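# Sort items into containers matching their sticker colors

## Task

Put every item inside the container whose color is the same as the color of the sticker on that item.

## Robot and tools

ROBOTS AND CAMERAS. There are four identical i2rt Big YAM arms: arm1, arm2, arm3 and arm4. Each has six revolute joints, a two-finger gripper and a camera on its wrist (arm1_cam_wrist to arm4_cam_wrist). Four fixed room cameras also watch the scene: cam_room_a1, cam_room_a2, cam_room_b1 and cam_room_b2. The arms work independently and never wait for one another. A hand reaches about 1.0 m from its joint1 axis.

FRAME. Every pose uses one shared scene frame. It is in metres, the origin is on the floor and +z is up. Orientations are quaternions in the order w, x, y, z. Each base (foot) faces its own +x. arm1 is at (-0.644, +1.377, +0.914) with quat (+0.682, +0.007, +0.004, +0.731). arm2 is at (-0.655, -0.555, +0.928) with (+0.747, +0.002, +0.000, -0.665). arm3 is at (+0.651, -1.332, +0.868) with (+0.663, -0.004, -0.006, -0.748). arm4 is at (+0.648, +0.477, +0.879) with (+0.687, +0.001, +0.003, +0.727). The point called "hand" sits between the finger pads, roughly 1 cm behind the fingertips. The fingers point along the hand's +z axis and open and close along its y axis. The printed hand position can be wrong, more so when the arm is stretched far. hand_target is where the hand would be if the joints reached their current held targets.

JOINTS. All joint values are absolute targets, in rad, except gripper_m, which is in metres. Ranges, with the tolerance for "done": joint1_rad -2.879 to 2.879 (±0.045), turns the whole arm, positive is counter-clockwise seen from above, and 0 points along the foot's +x. joint2_rad 0 to 3.141 (±0.14), the shoulder: 0 means the upper arm points back, and larger values raise it and swing it forward. joint3_rad 0 to 3.019 (±0.09), the elbow: 0 is fully folded and larger values open it. joint4_rad -1.692 to 1.57 (±0.055), hand pitch, positive tips the fingers up. joint5_rad -1.57 to 1.57 (±0.03), sideways swing, positive toward the arm's right. joint6_rad -2.094 to 2.094 (±0.035), hand roll, positive is clockwise when viewed from behind. gripper_m 0 to 0.093 (±0.003) is the gap between the fingertips.

move. Its optional keys are arm1, arm2, arm3, arm4 and cameras. Each arm key holds that arm's own object. An arm you leave out gets no new command, but it may still be pushing toward an earlier target. Inside an arm's object: "joints" is a dict of absolute targets by joint name. "target" is a list of 7 numbers [x, y, z, qw, qx, qy, qz], an absolute hand pose in the scene frame. The hand follows a straight line to it, starting from its current hand_target. "speed" is the top speed of that line, 0.002 to 0.5 m/s, default 0.25. Rotation is capped at twice that value in rad/s. speed is only allowed together with target. When target is given, joints may contain only gripper_m. Every motion in one action starts at the same moment. All hand paths in one action finish together, timed by the slowest. A path takes 0.5 to 10 s, and an action ends after 15 s at most. On each step the controller limits the commanded pose to within 100 mm and 20 degrees of the measured pose, so the hand may lag, overshoot speed, or end a centimetre or more off. Joint-space moves can make the hand swing wide. Paths ignore obstacles and the other arms. cameras is a list of camera names or "all". Leaving it out also means all cameras, and [] means none. A move with no arm keys simply reports the state.

wait: seconds (0 to 10) plus an optional cameras list. It commands nothing and returns the state. zoom_image: camera plus region [x0, y0, x1, y1] in pixels, measured from the top-left corner, at most 504 by 504. It works only on cameras present in the latest images. read_manual returns the licence texts. finished_scene takes scene, the current scene's number. It ends the scene for good, so call it only once every item sits in the right container and will stay there.

RESULTS. Each robot's state gives joint_positions, Joint velocities (rad/s, with gripper in m/s; "within noise" means it is effectively still), joint torques, hand and hand_target. The "pictures" line gives the order of the images. "as last shown" marks arms that were not commanded; their status reads "not commanded". The line "move: arm1 done; arm2 time_out" summarises each moved arm. off_target means the joint stopped short and may still be pushing. time_out means the arm keeps a nearby target and keeps pushing, and on_its_own shows what it does after that ("held at" is a target, not a reading). To relieve the push, send the joint its reported position. not_followed, "joint command not followed" and "pose unreachable" mean a safety check held back the arm's targets. The arm may keep trying them until it gets new ones. Torques 3 and 4 wrap around at ±28 N m. MOTOR HOT warns of overheating. OVER-TEMPERATURE FAULT means the arm has gone limp and fallen. limit_stop_at_motor_heat marks targets interrupted by that fault; send them again.

GRIPPING. When the gripper holds a rigid object firmly, gripper_m reads up to about 0.005 m below the object's width, or on some grippers up to 0.002 m above it. Closed on nothing, it reads 0.000 to 0.003. A target just under the width where the pads first touch gives a light grip. About 0.005 m under it, the grip reaches full force, roughly 50 to 64 N per pad. Soft objects get crushed. To release, command a value well above the reading.

AVOID. Do not knock items off the work area or onto the floor. Do not let two arms press hard on each other, and never close a gripper on another arm's fingers. Do not drop items or release them while they are moving. Avoid slamming, hard hits and long hard pushes, which also heat the motors, as do holding loads and keeping an arm stretched out. The collision check between arms can act too late. Things may occasionally nudge loose items. An invalid call does not cancel the later calls in a reply, but a refused call or a stop does cancel them. The scene keeps running while you think, and the robots hold their last command during that time.

Each tool is called by a JSON object that holds its "op" and its "data".

## Session

{"op": "move", "data": {}}

Scene clock: 0.00 s.
Joint torques (N m): no reading
Motor temperatures (°C): arm1=[22 24 25 23 21 21 21] | arm2=[24 24 24 22 22 20 23] | arm3=[24 24 23 24 24 23 23] | arm4=[23 21 22 22 25 21 24]
Heat: arm1: hottest joint3_rad 25 °C; arm2: hottest joint1_rad 24 °C; arm3: hottest joint1_rad 24 °C; arm4: hottest joint5_rad 25 °C.
Joint velocities: within noise
arm1.joint_positions: joint1_rad=-0.126 joint2_rad=+0.534 joint3_rad=+1.403 joint4_rad=-1.611 joint5_rad=-0.026 joint6_rad=-0.127 gripper_m=+0.09396
arm1.joint_status: not commanded
arm1.hand: x=-0.6307 y=+1.5344 z=+1.4214 quat_wxyz=(-0.298, +0.671, -0.622, -0.272) (m; scene frame)
arm1.hand_target: x=-0.6306 y=+1.5327 z=+1.4326 quat_wxyz=(-0.308, +0.666, -0.618, -0.280) (m; scene frame)
arm1.hand_status: not commanded
arm2.joint_positions: joint1_rad=-0.045 joint2_rad=+0.390 joint3_rad=+1.428 joint4_rad=-1.186 joint5_rad=+0.166 joint6_rad=-0.774 gripper_m=+0.09396
arm2.joint_status: not commanded
arm2.hand: x=-0.6756 y=-0.6916 z=+1.5578 quat_wxyz=(-0.217, -0.319, -0.688, +0.615) (m; scene frame)
arm2.hand_target: x=-0.6760 y=-0.6854 z=+1.5652 quat_wxyz=(-0.221, -0.317, -0.681, +0.622) (m; scene frame)
arm2.hand_status: not commanded
arm3.joint_positions: joint1_rad=+0.075 joint2_rad=+0.276 joint3_rad=+1.523 joint4_rad=-1.599 joint5_rad=-0.185 joint6_rad=-0.597 gripper_m=+0.09396
arm3.joint_status: not commanded
arm3.hand: x=+0.6803 y=-1.3506 z=+1.4452 quat_wxyz=(-0.326, -0.350, -0.735, +0.481) (m; scene frame)
arm3.hand_target: x=+0.6804 y=-1.3484 z=+1.4507 quat_wxyz=(-0.328, -0.347, -0.731, +0.487) (m; scene frame)
arm3.hand_status: not commanded
arm4.joint_positions: joint1_rad=+0.109 joint2_rad=+0.555 joint3_rad=+1.556 joint4_rad=-1.251 joint5_rad=+0.178 joint6_rad=-0.775 gripper_m=+0.09396
arm4.joint_status: not commanded
arm4.hand: x=+0.6522 y=+0.6599 z=+1.5276 quat_wxyz=(-0.572, +0.731, -0.297, -0.221) (m; scene frame)
arm4.hand_target: x=+0.6531 y=+0.6547 z=+1.5360 quat_wxyz=(-0.580, +0.725, -0.296, -0.226) (m; scene frame)
arm4.hand_status: not commanded
pictures: arm1_cam_wrist, arm2_cam_wrist, arm3_cam_wrist, arm4_cam_wrist, cam_room_a1, cam_room_a2, cam_room_b1, cam_room_b2
Images, in order (width x height): arm1_cam_wrist 672x504, arm2_cam_wrist 672x504, arm3_cam_wrist 672x504, arm4_cam_wrist 672x504, cam_room_a1 672x504, cam_room_a2 672x504, cam_room_b1 672x504, cam_room_b2 672x504.

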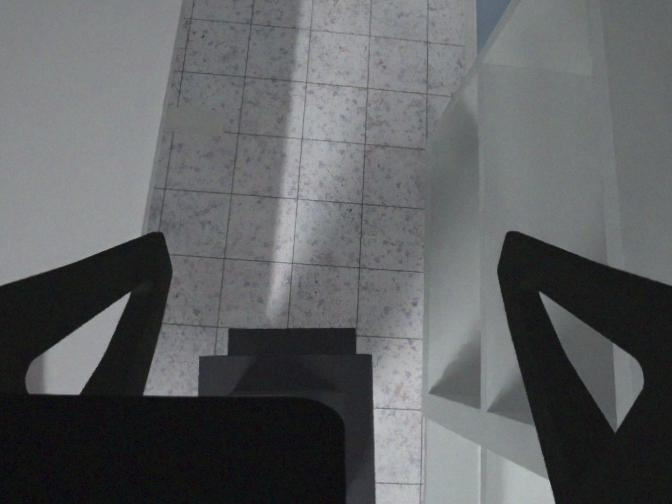

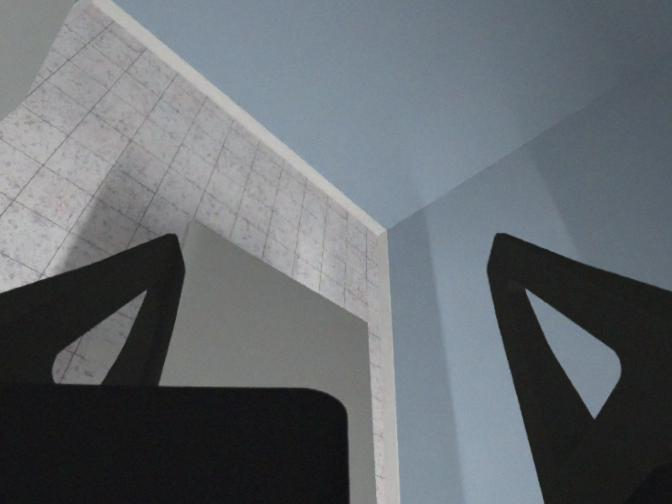

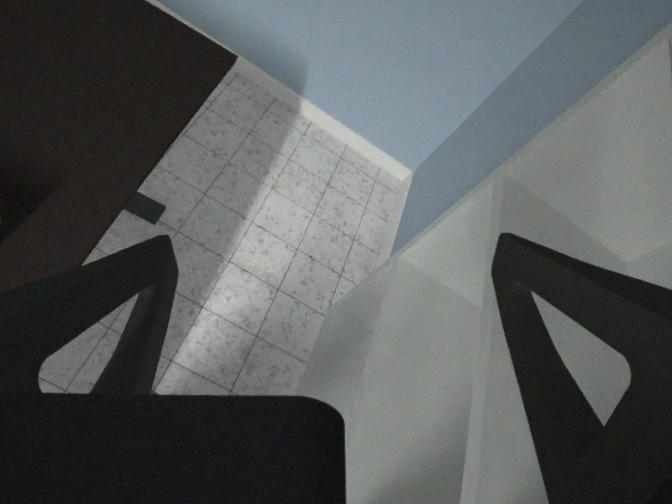

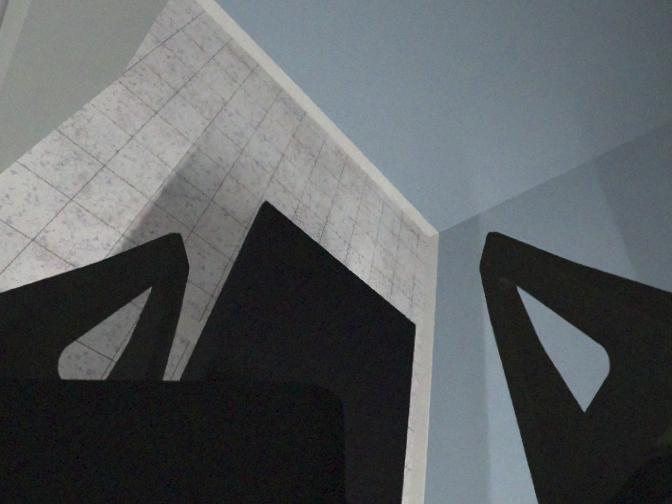

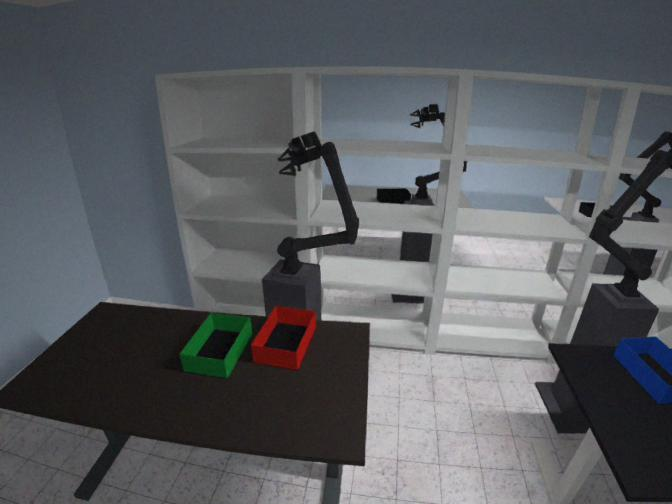

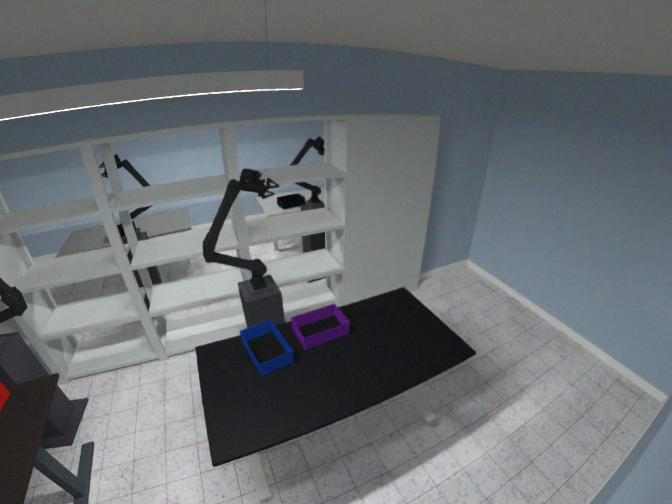

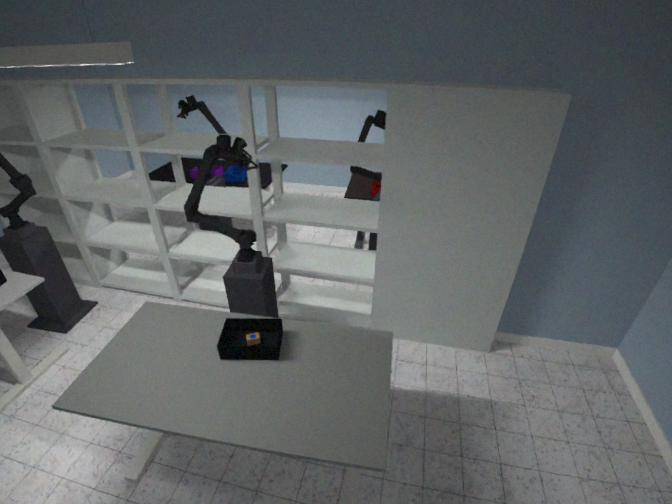

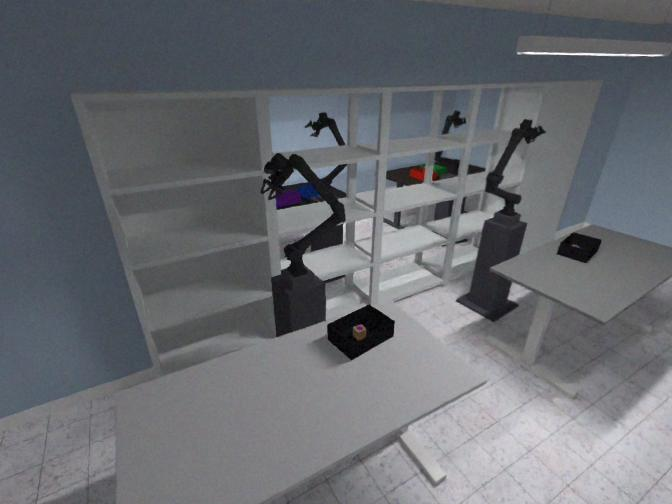

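{"op": "zoom_image", "data": {"camera": "cam_room_a1", "region": [0, 40, 504, 418]}}

{"op": "zoom_image", "data": {"camera": "cam_room_a2", "region": [0, 100, 504, 478]}}

{"op": "zoom_image", "data": {"camera": "cam_room_b1", "region": [0, 80, 504, 458]}}

{"op": "zoom_image", "data": {"camera": "cam_room_b2", "region": [168, 80, 672, 458]}}

Scaled by 1.000.

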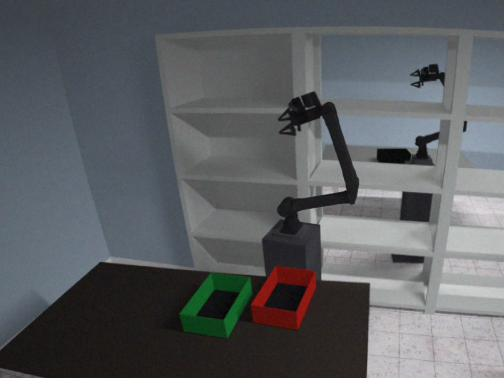

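Scaled by 1.000.

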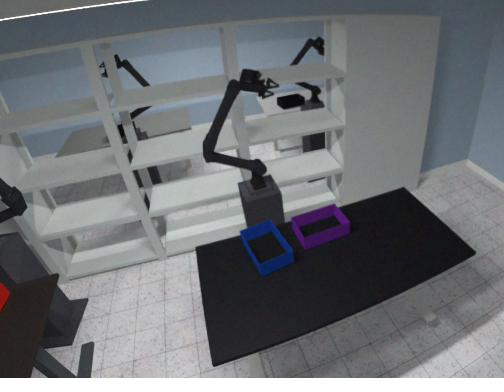

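Scaled by 1.000.

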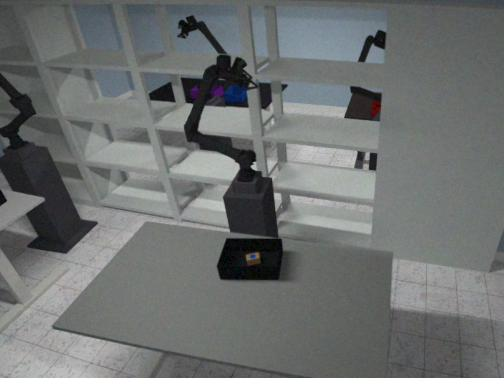

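Scaled by 1.000.

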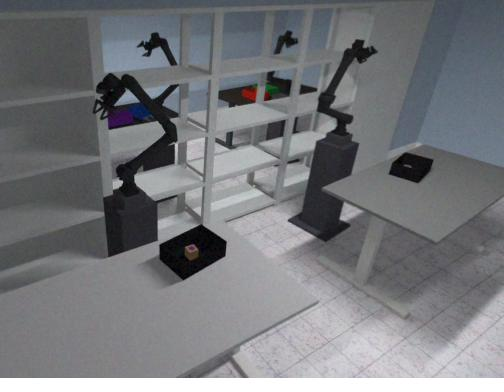

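{"op": "zoom_image", "data": {"camera": "cam_room_b1", "region": [200, 300, 300, 375]}}

{"op": "zoom_image", "data": {"camera": "cam_room_b2", "region": [310, 295, 410, 370]}}

{"op": "zoom_image", "data": {"camera": "cam_room_b2", "region": [540, 220, 620, 280]}}

{"op": "zoom_image", "data": {"camera": "cam_room_a2", "region": [230, 290, 370, 395]}}

{"op": "zoom_image", "data": {"camera": "cam_room_a1", "region": [170, 290, 330, 410]}}

Scaled by 5.040.

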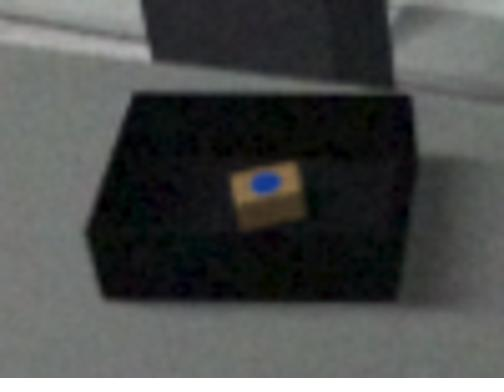

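Scaled by 5.040.

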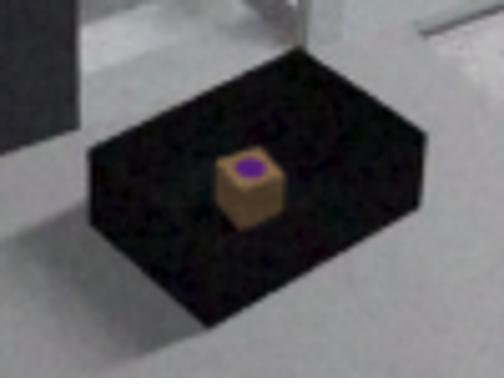

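Scaled by 6.300.

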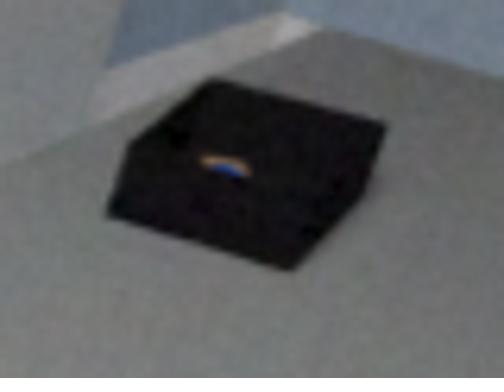

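Scaled by 3.600.

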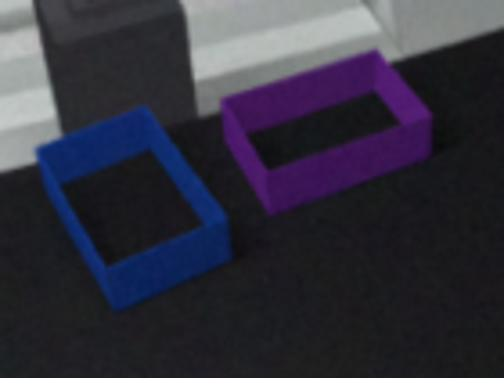

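Scaled by 3.150.

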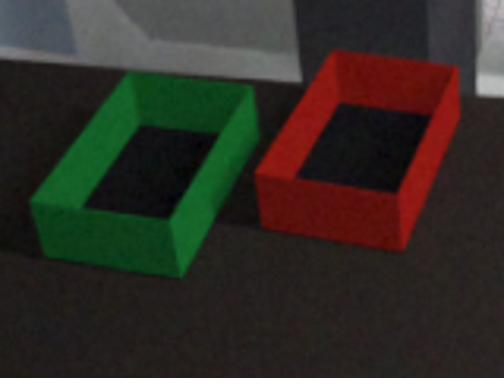

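{"op": "move", "data": {"arm1": {"joints": {"joint1_rad": -1.64, "joint2_rad": 0.55, "joint3_rad": 1.4, "joint4_rad": -0.95, "joint5_rad": 0, "joint6_rad": 0}}, "arm2": {"joints": {"joint1_rad": 1.456, "joint2_rad": 0.55, "joint3_rad": 1.4, "joint4_rad": -0.95, "joint5_rad": 0, "joint6_rad": 0}}, "arm3": {"joints": {"joint1_rad": 1.69, "joint2_rad": 0.55, "joint3_rad": 1.4, "joint4_rad": -1.6, "joint5_rad": 0, "joint6_rad": 0}}, "arm4": {"joints": {"joint1_rad": -1.63, "joint2_rad": 0.55, "joint3_rad": 1.4, "joint4_rad": -1.6, "joint5_rad": 0, "joint6_rad": 0}}}}

Scene clock: 70.73 s.
Joint torques (N m): arm1=[-2.08 6.07 8.77 2.84 0.07 0.08] | arm2=[1.08 1.03 9.46 3.41 -0.02 0.21] | arm3=[2.02 4.19 8.16 1.36 0.07 0.03] | arm4=[0.56 2.78 7.57 0.81 -0.01 0.16]
Motor temperatures (°C): arm1=[22 24 29 24 21 21 21] | arm2=[24 25 27 23 22 20 23] | arm3=[24 25 24 24 24 23 23] | arm4=[23 22 27 22 24 21 24]
Heat: arm1: hottest joint3_rad 29 °C; arm2: hottest joint3_rad 27 °C; arm3: hottest joint2_rad 25 °C; arm4: hottest joint3_rad 27 °C.
move: arm1 done; arm2 done; arm3 done; arm4 done
Joint velocities: within noise
arm1.joint_positions: joint1_rad=-1.633 joint2_rad=+0.538 joint3_rad=+1.398 joint4_rad=-0.973 joint5_rad=+0.000 joint6_rad=-0.007 gripper_m=+0.09398
arm1.joint_status: all done
arm1.hand: x=-0.4085 y=+1.3767 z=+1.5549 quat_wxyz=(-0.660, +0.004, -0.751, -0.001) (m; scene frame)
arm1.hand_target: x=-0.4023 y=+1.3750 z=+1.5591 quat_wxyz=(-0.665, -0.001, -0.747, -0.001) (m; scene frame)
arm1.hand_status: not commanded
arm2.joint_positions: joint1_rad=+1.450 joint2_rad=+0.559 joint3_rad=+1.398 joint4_rad=-0.970 joint5_rad=+0.000 joint6_rad=-0.014 gripper_m=+0.09398
arm2.joint_status: all done
arm2.hand: x=-0.4203 y=-0.5587 z=+1.5697 quat_wxyz=(-0.660, +0.003, -0.751, +0.005) (m; scene frame)
arm2.hand_target: x=-0.4251 y=-0.5573 z=+1.5774 quat_wxyz=(-0.672, +0.000, -0.741, -0.002) (m; scene frame)
arm2.hand_status: not commanded
arm3.joint_positions: joint1_rad=+1.679 joint2_rad=+0.543 joint3_rad=+1.386 joint4_rad=-1.599 joint5_rad=-0.001 joint6_rad=-0.008 gripper_m=+0.09398
arm3.joint_status: all done
arm3.hand: x=+0.8160 y=-1.3270 z=+1.3685 quat_wxyz=(-0.397, +0.001, -0.918, +0.010) (m; scene frame)
arm3.hand_target: x=+0.8169 y=-1.3254 z=+1.3733 quat_wxyz=(-0.399, +0.002, -0.917, +0.007) (m; scene frame)
arm3.hand_status: not commanded
arm4.joint_positions: joint1_rad=-1.624 joint2_rad=+0.555 joint3_rad=+1.390 joint4_rad=-1.588 joint5_rad=+0.002 joint6_rad=-0.014 gripper_m=+0.09398
arm4.joint_status: all done
arm4.hand: x=+0.8217 y=+0.4787 z=+1.3813 quat_wxyz=(-0.395, +0.008, -0.918, +0.005) (m; scene frame)
arm4.hand_target: x=+0.8167 y=+0.4782 z=+1.3842 quat_wxyz=(-0.397, +0.000, -0.918, +0.002) (m; scene frame)
arm4.hand_status: not commanded
pictures: arm1_cam_wrist, arm2_cam_wrist, arm3_cam_wrist, arm4_cam_wrist, cam_room_a1, cam_room_a2, cam_room_b1, cam_room_b2
Images, in order (width x height): arm1_cam_wrist 672x504, arm2_cam_wrist 672x504, arm3_cam_wrist 672x504, arm4_cam_wrist 672x504, cam_room_a1 672x504, cam_room_a2 672x504, cam_room_b1 672x504, cam_room_b2 672x504.

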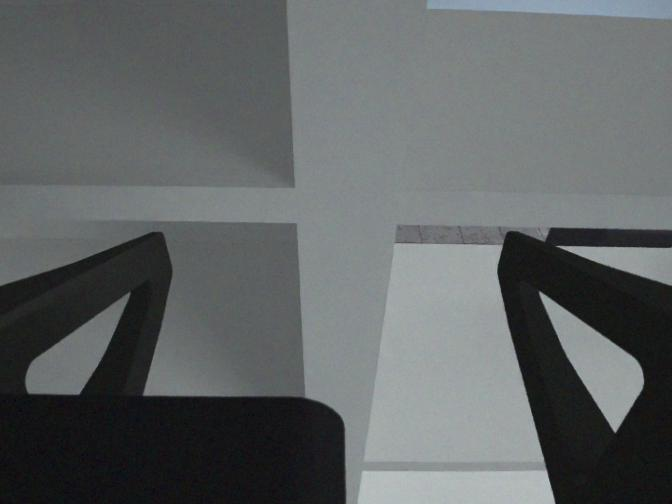

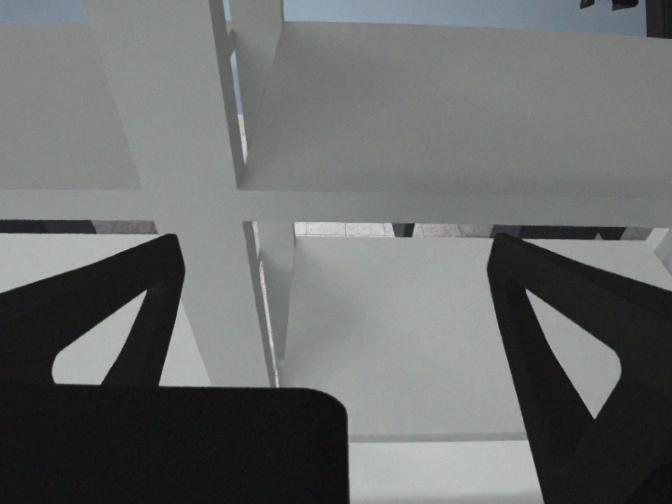

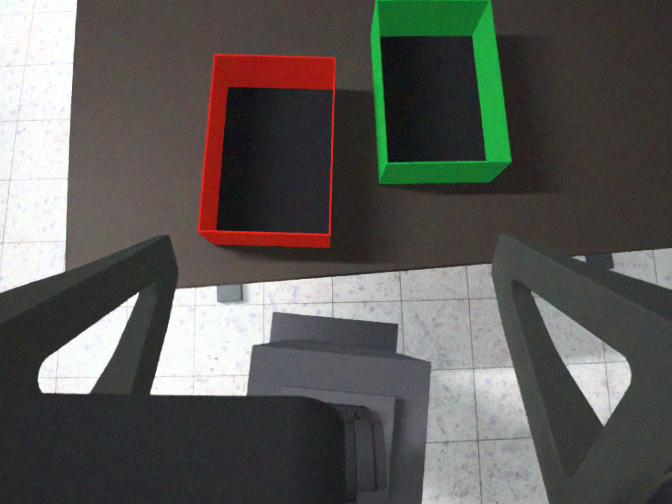

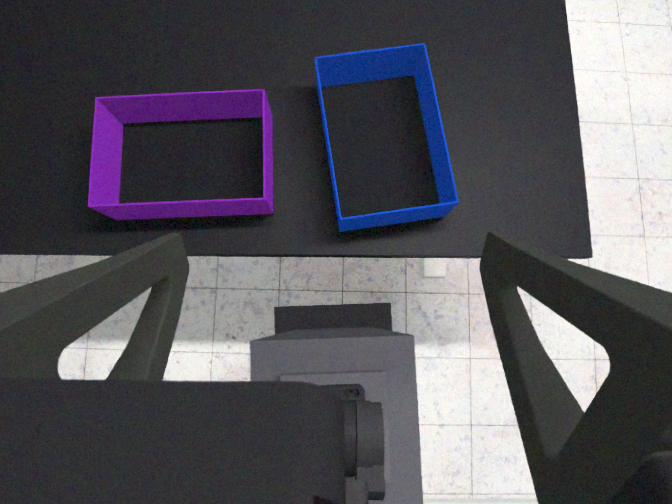

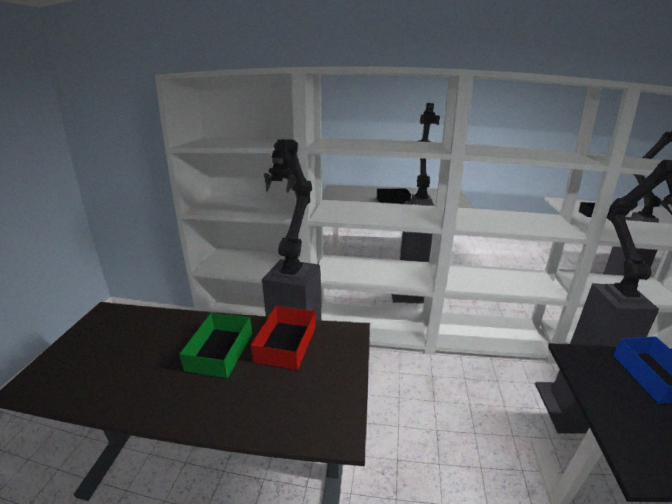

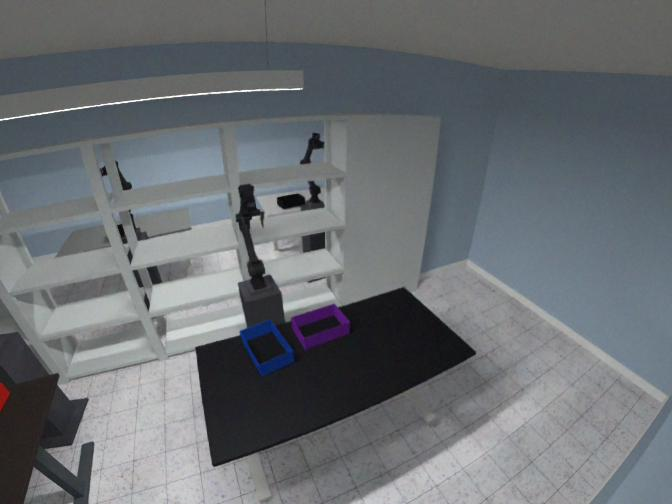

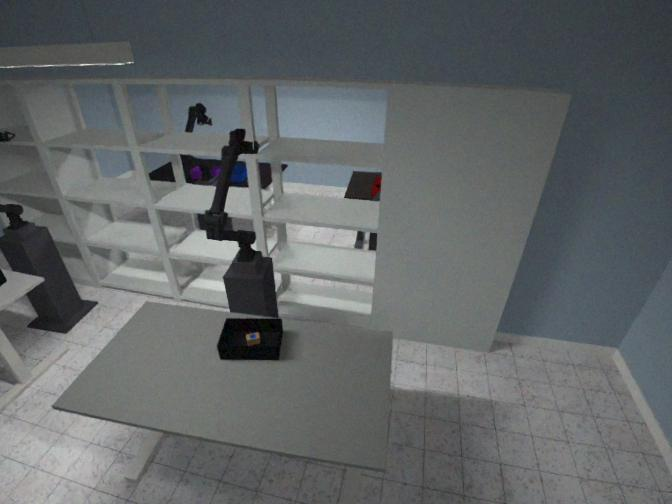

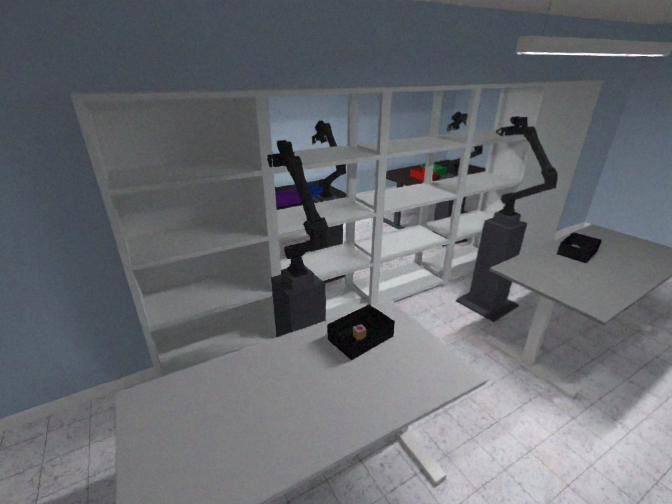

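{"op": "move", "data": {"arm1": {"joints": {"joint1_rad": 1.50, "joint2_rad": 0.55, "joint3_rad": 1.4, "joint4_rad": -1.6, "joint5_rad": 0, "joint6_rad": 0}}, "arm2": {"joints": {"joint1_rad": -1.686, "joint2_rad": 0.55, "joint3_rad": 1.4, "joint4_rad": -1.6, "joint5_rad": 0, "joint6_rad": 0}}, "arm4": {"joints": {"joint1_rad": 1.51, "joint2_rad": 0.55, "joint3_rad": 1.4, "joint4_rad": -0.95, "joint5_rad": 0, "joint6_rad": 0}}, "cameras": ["arm1_cam_wrist", "arm2_cam_wrist", "arm4_cam_wrist"]}}

Scene clock: 93.63 s.
Joint torques (N m): arm1=[-0.97 6.65 8.25 1.44 0.06 0.1] | arm2=[0.26 1.2 9.14 1.68 -0.03 0.18] | arm3=[1.96 4.01 8.2 1.35 0.07 0.03] | arm4=[1.61 2.73 7.76 2.11 0.1 0.17]
Motor temperatures (°C): arm1=[22 24 29 24 21 21 21] | arm2=[24 25 29 23 22 20 23] | arm3=[24 25 26 24 24 23 23] | arm4=[23 22 27 22 24 21 24]
Heat: arm1: hottest joint3_rad 29 °C; arm2: hottest joint3_rad 29 °C; arm3: hottest joint3_rad 26 °C; arm4: hottest joint3_rad 27 °C.
move: arm1 done; arm2 done; arm4 done
Joint velocities: within noise
arm1.joint_positions: joint1_rad=+1.493 joint2_rad=+0.539 joint3_rad=+1.397 joint4_rad=-1.589 joint5_rad=-0.001 joint6_rad=-0.006 gripper_m=+0.09402
arm1.joint_status: all done
arm1.hand: x=-0.8002 y=+1.3778 z=+1.4246 quat_wxyz=(-0.004, +0.910, -0.001, -0.415) (m; scene frame)
arm1.hand_target: x=-0.8024 y=+1.3768 z=+1.4222 quat_wxyz=(-0.002, +0.914, +0.000, -0.406) (m; scene frame)
arm1.hand_status: not commanded
arm2.joint_positions: joint1_rad=-1.681 joint2_rad=+0.559 joint3_rad=+1.398 joint4_rad=-1.586 joint5_rad=+0.000 joint6_rad=-0.012 gripper_m=+0.09403
arm2.joint_status: all done
arm2.hand: x=-0.8285 y=-0.5576 z=+1.4339 quat_wxyz=(+0.003, -0.917, -0.009, +0.399) (m; scene frame)
arm2.hand_target: x=-0.8225 y=-0.5567 z=+1.4335 quat_wxyz=(+0.001, -0.917, -0.001, +0.398) (m; scene frame)
arm2.hand_status: not commanded
arm3: as last shown
arm4.joint_positions: joint1_rad=+1.505 joint2_rad=+0.555 joint3_rad=+1.390 joint4_rad=-0.969 joint5_rad=+0.000 joint6_rad=-0.012 gripper_m=+0.09403
arm4.joint_status: all done
arm4.hand: x=+0.4151 y=+0.4821 z=+1.5186 quat_wxyz=(-0.006, +0.751, +0.000, -0.660) (m; scene frame)
arm4.hand_target: x=+0.4196 y=+0.4811 z=+1.5290 quat_wxyz=(+0.000, +0.740, -0.003, -0.673) (m; scene frame)
arm4.hand_status: not commanded
pictures: arm1_cam_wrist, arm2_cam_wrist, arm4_cam_wrist
Images, in order (width x height): arm1_cam_wrist 672x504, arm2_cam_wrist 672x504, arm4_cam_wrist 672x504.

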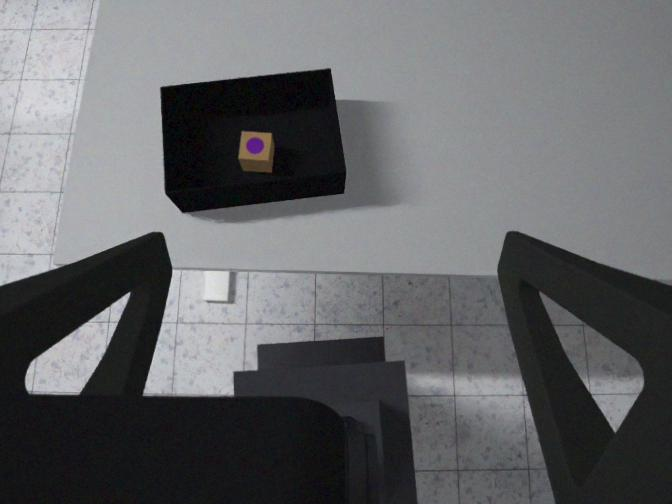

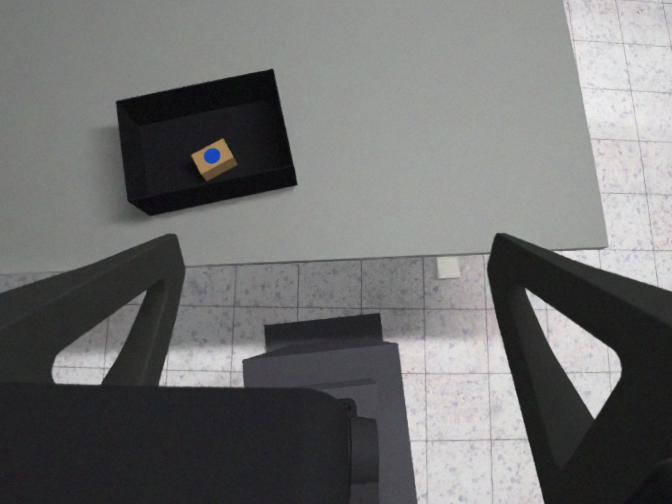

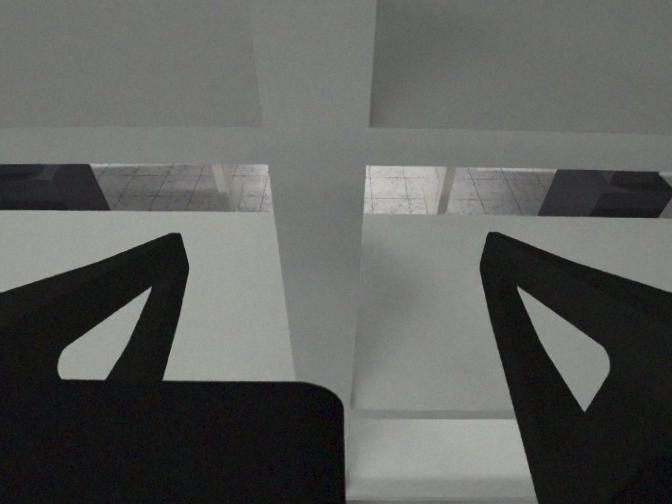

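{"op": "move", "data": {"arm1": {"target": [-1.02, 1.27, 1.27, 0, 1, 0, 0]}, "arm2": {"target": [-1.03, -0.69, 1.27, 0, 1, 0, 0]}, "cameras": ["arm1_cam_wrist", "arm2_cam_wrist"]}}

Scene clock: 105.80 s.
Joint torques (N m): arm1=[-1.32 -8.41 15.54 -0.06 -0.04 0.11] | arm2=[1.44 -11.52 15.82 0.28 -0.13 0.2] | arm3=[2.2 4.01 8.2 1.33 0.07 0.02] | arm4=[1.03 2.61 7.79 2.13 0.11 0.16]
Motor temperatures (°C): arm1=[22 24 29 24 21 21 21] | arm2=[24 25 29 23 22 20 23] | arm3=[24 25 27 24 24 23 23] | arm4=[23 22 27 22 24 21 24]
Heat: arm1: hottest joint3_rad 29 °C; arm2: hottest joint3_rad 29 °C; arm3: hottest joint3_rad 27 °C; arm4: hottest joint3_rad 27 °C.
move: arm1 off_target; arm2 off_target
Joint velocities: within noise
arm1.joint_positions: joint1_rad=+1.762 joint2_rad=+1.346 joint3_rad=+1.488 joint4_rad=-1.685 joint5_rad=-0.005 joint6_rad=+0.262 gripper_m=+0.09402
arm1.joint_status: not commanded
arm1.hand: x=-1.0142 y=+1.2763 z=+1.2430 quat_wxyz=(+0.005, +1.000, -0.001, -0.021) (m; scene frame)
arm1.hand_target: x=-1.0188 y=+1.2704 z=+1.2690 quat_wxyz=(+0.013, +0.999, +0.000, -0.048) (m; scene frame)
arm1.hand_status: off_target (0.028 m and 2.5 deg from the pose sent, 0.290 m and 49.0 deg at the start; a joint's target at an end of its range on 36 of 71 steps)
arm2.joint_positions: joint1_rad=-1.354 joint2_rad=+1.336 joint3_rad=+1.475 joint4_rad=-1.671 joint5_rad=+0.001 joint6_rad=+0.328 gripper_m=+0.09403
arm2.joint_status: not commanded
arm2.hand: x=-1.0221 y=-0.6828 z=+1.2490 quat_wxyz=(-0.004, -1.000, -0.003, +0.018) (m; scene frame)
arm2.hand_target: x=-1.0292 y=-0.6896 z=+1.2691 quat_wxyz=(-0.013, -0.999, +0.000, +0.036) (m; scene frame)
arm2.hand_status: off_target (0.024 m and 2.1 deg from the pose sent, 0.291 m and 47.1 deg at the start; a joint's target at an end of its range on 35 of 71 steps)
arm3, arm4: as last shown
arm4.hand_target: x=+0.4196 y=+0.4811 z=+1.5289 quat_wxyz=(+0.000, +0.740, -0.003, -0.673) (m; scene frame)
pictures: arm1_cam_wrist, arm2_cam_wrist
Images, in order (width x height): arm1_cam_wrist 672x504, arm2_cam_wrist 672x504.

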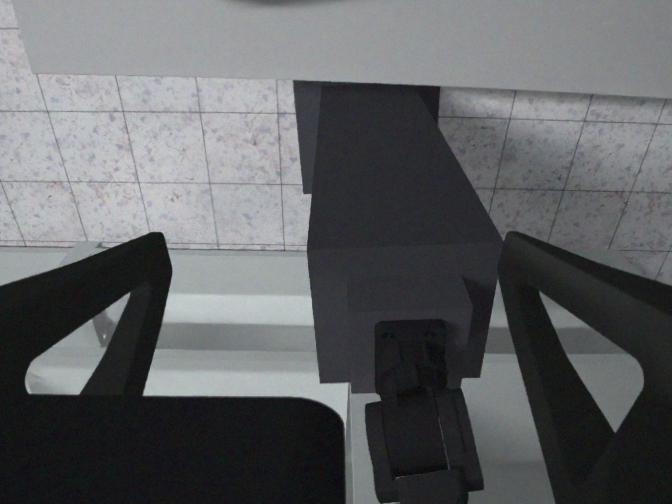

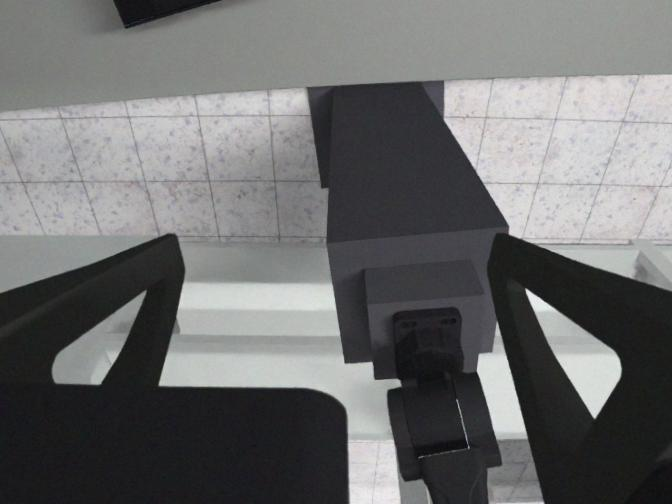

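{"op": "move", "data": {"arm1": {"target": [-0.93, 1.30, 1.30, 0, 0.940, 0, -0.342]}, "arm2": {"target": [-0.93, -0.65, 1.30, 0, 0.940, 0, -0.342]}, "cameras": ["arm1_cam_wrist", "arm2_cam_wrist"]}}

{"op": "move", "data": {"arm1": {"target": [-0.93, 1.30, 1.15, 0, 0.940, 0, -0.342]}, "arm2": {"target": [-0.93, -0.65, 1.15, 0, 0.940, 0, -0.342]}, "cameras": ["arm1_cam_wrist", "arm2_cam_wrist"]}}

{"op": "move", "data": {"arm1": {"target": [-1.03, 1.30, 1.15, 0, 0.940, 0, -0.342]}, "arm2": {"target": [-1.03, -0.65, 1.15, 0, 0.940, 0, -0.342]}, "cameras": ["arm1_cam_wrist", "arm2_cam_wrist"]}}

Scene clock: 133.03 s.
Joint torques (N m): arm1=[-0.97 0.73 10.86 1.95 0.23 0.11] | arm2=[1.32 -2.67 10.17 2.65 0.39 0.21] | arm3=[2.14 3.96 8.2 1.35 0.06 0.03] | arm4=[1.14 2.37 7.91 2.22 0.13 0.12]
Motor temperatures (°C): arm1=[22 24 32 23 21 21 21] | arm2=[24 25 32 22 22 20 23] | arm3=[24 25 27 24 24 23 23] | arm4=[23 22 27 22 24 21 24]
Heat: arm1: hottest joint3_rad 32 °C; arm2: hottest joint3_rad 32 °C; arm3: hottest joint3_rad 27 °C; arm4: hottest joint3_rad 27 °C.
move: arm1 done; arm2 done
Joint velocities: within noise
arm1.joint_positions: joint1_rad=+1.886 joint2_rad=+0.763 joint3_rad=+1.118 joint4_rad=-1.300 joint5_rad=+0.240 joint6_rad=+0.306 gripper_m=+0.09402
arm1.joint_status: not commanded
arm1.hand: x=-0.9262 y=+1.3044 z=+1.2972 quat_wxyz=(-0.005, +0.943, +0.000, -0.334) (m; scene frame)
arm1.hand_target: x=-0.9299 y=+1.3001 z=+1.3001 quat_wxyz=(+0.000, +0.940, +0.000, -0.342) (m; scene frame)
arm1.hand_status: done (0.006 m and 1.2 deg from the pose sent, 0.104 m and 37.6 deg at the start)
arm2.joint_positions: joint1_rad=-1.176 joint2_rad=+0.728 joint3_rad=+1.094 joint4_rad=-1.304 joint5_rad=+0.320 joint6_rad=+0.400 gripper_m=+0.09403
arm2.joint_status: not commanded
arm2.hand: x=-0.9278 y=-0.6468 z=+1.3059 quat_wxyz=(+0.002, -0.940, -0.004, +0.342) (m; scene frame)
arm2.hand_target: x=-0.9299 y=-0.6499 z=+1.3000 quat_wxyz=(+0.000, -0.940, +0.000, +0.342) (m; scene frame)
arm2.hand_status: done (0.007 m and 0.5 deg from the pose sent, 0.110 m and 38.0 deg at the start)
arm3, arm4: as last shown
pictures: arm1_cam_wrist, arm2_cam_wrist
Images, in order (width x height): arm1_cam_wrist 672x504, arm2_cam_wrist 672x504.

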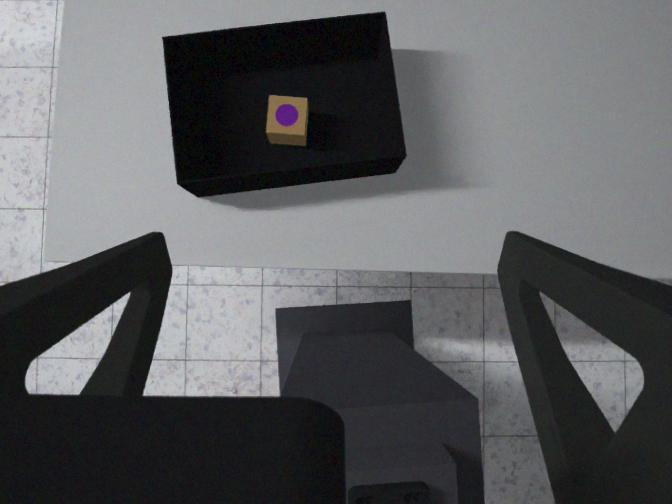

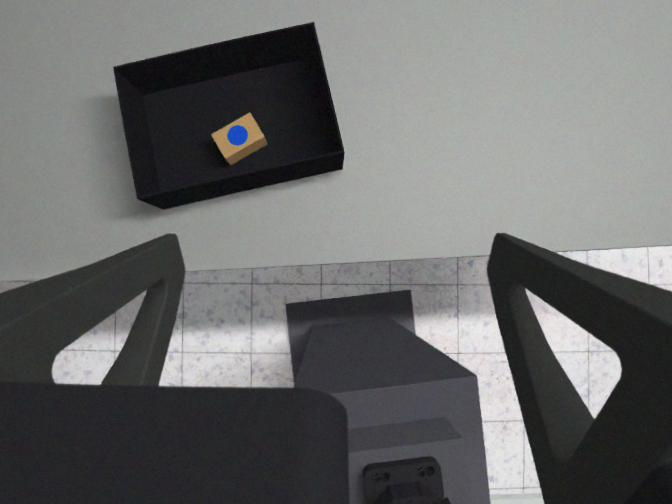

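Scene clock: 134.37 s.
Joint torques (N m): arm1=[-0.79 -0.03 12.66 2.09 0.27 0.11] | arm2=[1.44 -3.6 11.63 2.65 0.39 0.2] | arm3=[2.02 4.01 8.21 1.39 0.06 0.03] | arm4=[1.44 2.78 7.83 2 0.13 0.17]
Motor temperatures (°C): arm1=[22 24 32 23 21 21 21] | arm2=[24 25 32 22 22 20 23] | arm3=[24 25 27 24 24 23 23] | arm4=[23 22 27 22 24 21 24]
Heat: arm1: hottest joint3_rad 32 °C; arm2: hottest joint3_rad 32 °C; arm3: hottest joint3_rad 27 °C; arm4: hottest joint3_rad 27 °C.
move: arm1 off_target; arm2 done
Joint velocities: within noise
arm1.joint_positions: joint1_rad=+1.891 joint2_rad=+0.692 joint3_rad=+0.675 joint4_rad=-0.955 joint5_rad=+0.244 joint6_rad=+0.311 gripper_m=+0.09402
arm1.joint_status: not commanded
arm1.hand: x=-0.9256 y=+1.3051 z=+1.1375 quat_wxyz=(-0.010, +0.946, +0.001, -0.323) (m; scene frame)
arm1.hand_target: x=-0.9297 y=+1.3001 z=+1.1500 quat_wxyz=(+0.000, +0.940, +0.000, -0.342) (m; scene frame)
arm1.hand_status: off_target (0.014 m and 2.6 deg from the pose sent, 0.147 m and 1.2 deg at the start)
arm2.joint_positions: joint1_rad=-1.176 joint2_rad=+0.665 joint3_rad=+0.658 joint4_rad=-0.953 joint5_rad=+0.320 joint6_rad=+0.402 gripper_m=+0.09403
arm2.joint_status: not commanded
arm2.hand: x=-0.9295 y=-0.6474 z=+1.1481 quat_wxyz=(+0.007, -0.943, -0.004, +0.333) (m; scene frame)
arm2.hand_target: x=-0.9300 y=-0.6500 z=+1.1501 quat_wxyz=(+0.000, -0.940, +0.000, +0.342) (m; scene frame)
arm2.hand_status: done (0.003 m and 1.5 deg from the pose sent, 0.156 m and 0.5 deg at the start)
arm3, arm4: as last shown
pictures: arm1_cam_wrist, arm2_cam_wrist
Images, in order (width x height): arm1_cam_wrist 672x504, arm2_cam_wrist 672x504.

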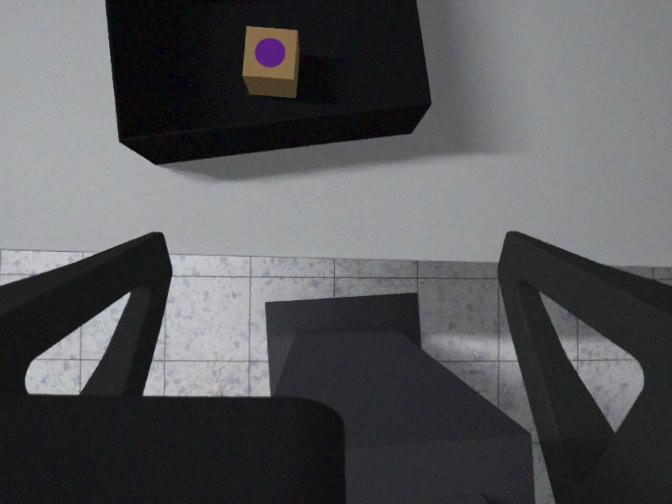

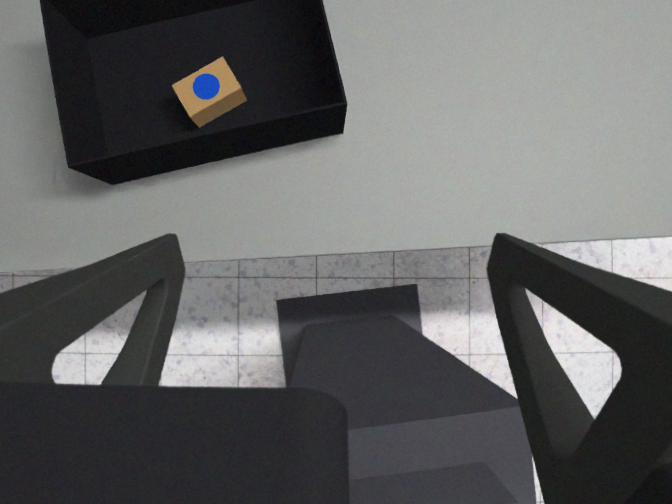

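Scene clock: 135.53 s.
Joint torques (N m): arm1=[-2.49 -2.49 16.92 2.13 0.08 -0.03] | arm2=[0.21 -5.48 16.72 2.61 0.02 -0.09] | arm3=[2.02 4.07 8.21 1.37 0.07 0.03] | arm4=[1.2 2.84 7.83 1.95 0.12 0.18]
Motor temperatures (°C): arm1=[22 24 32 23 21 21 21] | arm2=[24 25 32 22 22 20 23] | arm3=[24 25 27 24 24 23 23] | arm4=[23 22 27 22 24 21 24]
Heat: arm1: hottest joint3_rad 32 °C; arm2: hottest joint3_rad 32 °C; arm3: hottest joint3_rad 27 °C; arm4: hottest joint3_rad 27 °C.
move: arm1 off_target; arm2 off_target
Joint velocities: within noise
arm1.joint_positions: joint1_rad=+1.778 joint2_rad=+0.975 joint3_rad=+0.757 joint4_rad=-0.766 joint5_rad=+0.167 joint6_rad=+0.219 gripper_m=+0.09402
arm1.joint_status: not commanded
arm1.hand: x=-1.0076 y=+1.3030 z=+1.1163 quat_wxyz=(-0.008, +0.952, +0.004, -0.307) (m; scene frame)
arm1.hand_target: x=-1.0275 y=+1.3005 z=+1.1503 quat_wxyz=(+0.000, +0.940, +0.000, -0.342) (m; scene frame)
arm1.hand_status: off_target (0.041 m and 4.4 deg from the pose sent, 0.105 m and 2.6 deg at the start)
arm2.joint_positions: joint1_rad=-1.337 joint2_rad=+0.936 joint3_rad=+0.717 joint4_rad=-0.746 joint5_rad=+0.221 joint6_rad=+0.283 gripper_m=+0.09403
arm2.joint_status: not commanded
arm2.hand: x=-1.0090 y=-0.6446 z=+1.1212 quat_wxyz=(+0.009, -0.949, +0.001, +0.314) (m; scene frame)
arm2.hand_target: x=-1.0280 y=-0.6494 z=+1.1503 quat_wxyz=(+0.000, -0.940, +0.000, +0.342) (m; scene frame)
arm2.hand_status: off_target (0.036 m and 3.6 deg from the pose sent, 0.101 m and 1.5 deg at the start)
arm3, arm4: as last shown
pictures: arm1_cam_wrist, arm2_cam_wrist
Images, in order (width x height): arm1_cam_wrist 672x504, arm2_cam_wrist 672x504.

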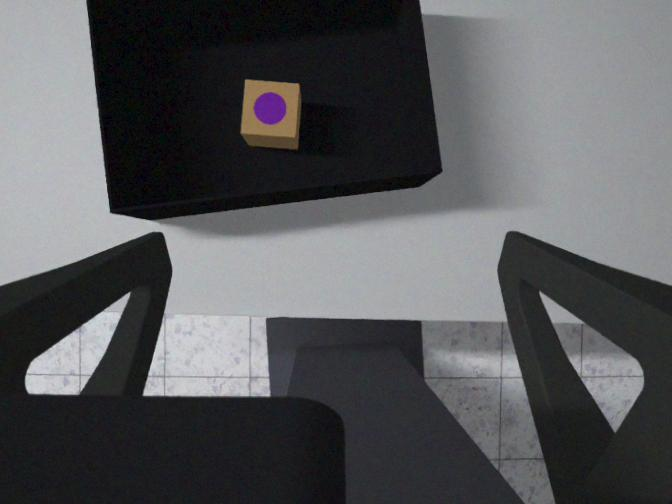

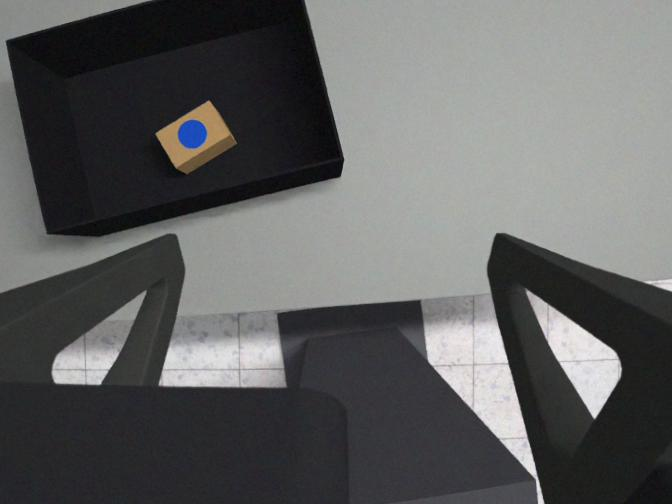

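{"op": "zoom_image", "data": {"camera": "arm2_cam_wrist", "region": [100, 60, 300, 210]}}

{"op": "zoom_image", "data": {"camera": "arm1_cam_wrist", "region": [180, 40, 380, 190]}}

Scaled by 2.520.

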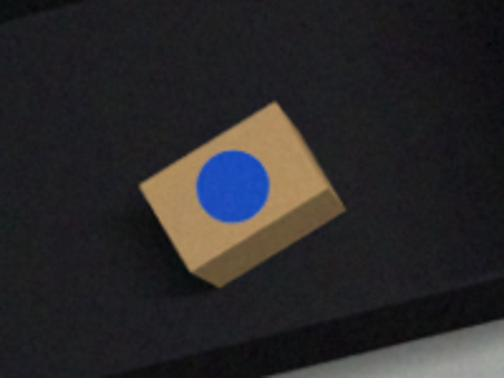

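Scaled by 2.520.

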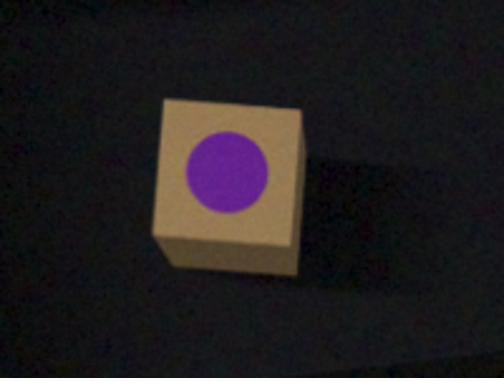

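{"op": "move", "data": {"arm1": {"target": [-1.15, 1.232, 0.92, 0, 0.9994, -0.0349, 0]}, "arm2": {"target": [-1.139, -0.80, 0.90, 0, 0.9627, 0.2706, 0]}, "cameras": ["arm1_cam_wrist", "arm2_cam_wrist"]}}

Scene clock: 232.90 s.
Joint torques (N m): arm1=[-1.55 -13.68 12.64 0.01 -0.01 0.13] | arm2=[1.2 -18.43 12.53 0.18 -0.17 -0.07] | arm3=[1.9 4.01 8.21 1.37 0.07 0.03] | arm4=[1.08 2.32 7.8 2.14 0.11 0.17]
Motor temperatures (°C): arm1=[22 24 41 23 21 21 21] | arm2=[24 25 37 23 22 20 23] | arm3=[24 24 28 24 24 23 23] | arm4=[23 22 28 22 24 21 24]
Heat: arm1: hottest joint3_rad 41 °C; arm2: hottest joint3_rad 37 °C; arm3: hottest joint3_rad 28 °C; arm4: hottest joint3_rad 28 °C.
move: arm1 off_target; arm2 off_target
Joint velocities: within noise
arm1.joint_positions: joint1_rad=+1.778 joint2_rad=+1.922 joint3_rad=+1.265 joint4_rad=-0.966 joint5_rad=-0.005 joint6_rad=+0.340 gripper_m=+0.09402
arm1.joint_status: not commanded
arm1.hand: x=-1.1303 y=+1.2389 z=+0.9052 quat_wxyz=(-0.006, +0.999, -0.032, +0.018) (m; scene frame)
arm1.hand_target: x=-1.1491 y=+1.2322 z=+0.9204 quat_wxyz=(+0.000, +0.999, -0.035, +0.000) (m; scene frame)
arm1.hand_status: off_target (0.026 m and 2.2 deg from the pose sent, 0.253 m and 36.0 deg at the start)
arm2.joint_positions: joint1_rad=-1.226 joint2_rad=+1.964 joint3_rad=+1.290 joint4_rad=-0.907 joint5_rad=+0.001 joint6_rad=-0.065 gripper_m=+0.09403
arm2.joint_status: not commanded
arm2.hand: x=-1.1258 y=-0.7889 z=+0.8964 quat_wxyz=(+0.003, -0.965, -0.260, -0.006) (m; scene frame)
arm2.hand_target: x=-1.1384 y=-0.7997 z=+0.9001 quat_wxyz=(+0.000, -0.963, -0.271, +0.000) (m; scene frame)
arm2.hand_status: off_target (0.018 m and 1.4 deg from the pose sent, 0.300 m and 47.9 deg at the start)
arm3, arm4: as last shown
pictures: arm1_cam_wrist, arm2_cam_wrist
Images, in order (width x height): arm1_cam_wrist 672x504, arm2_cam_wrist 672x504.

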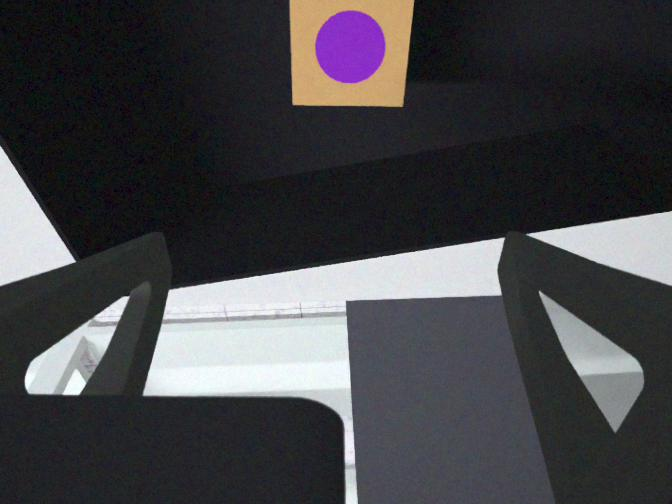

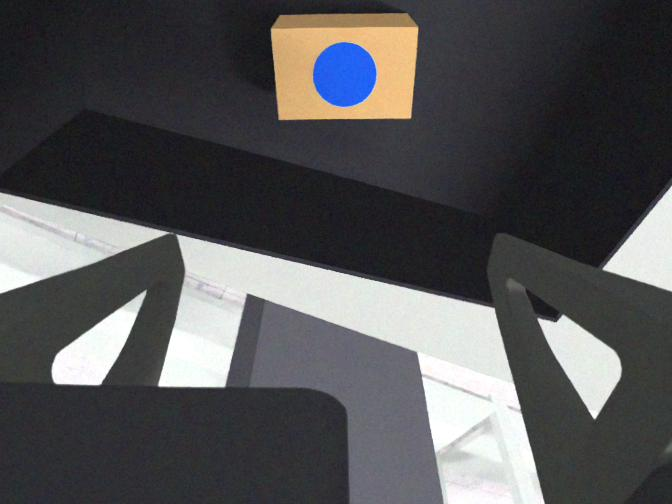

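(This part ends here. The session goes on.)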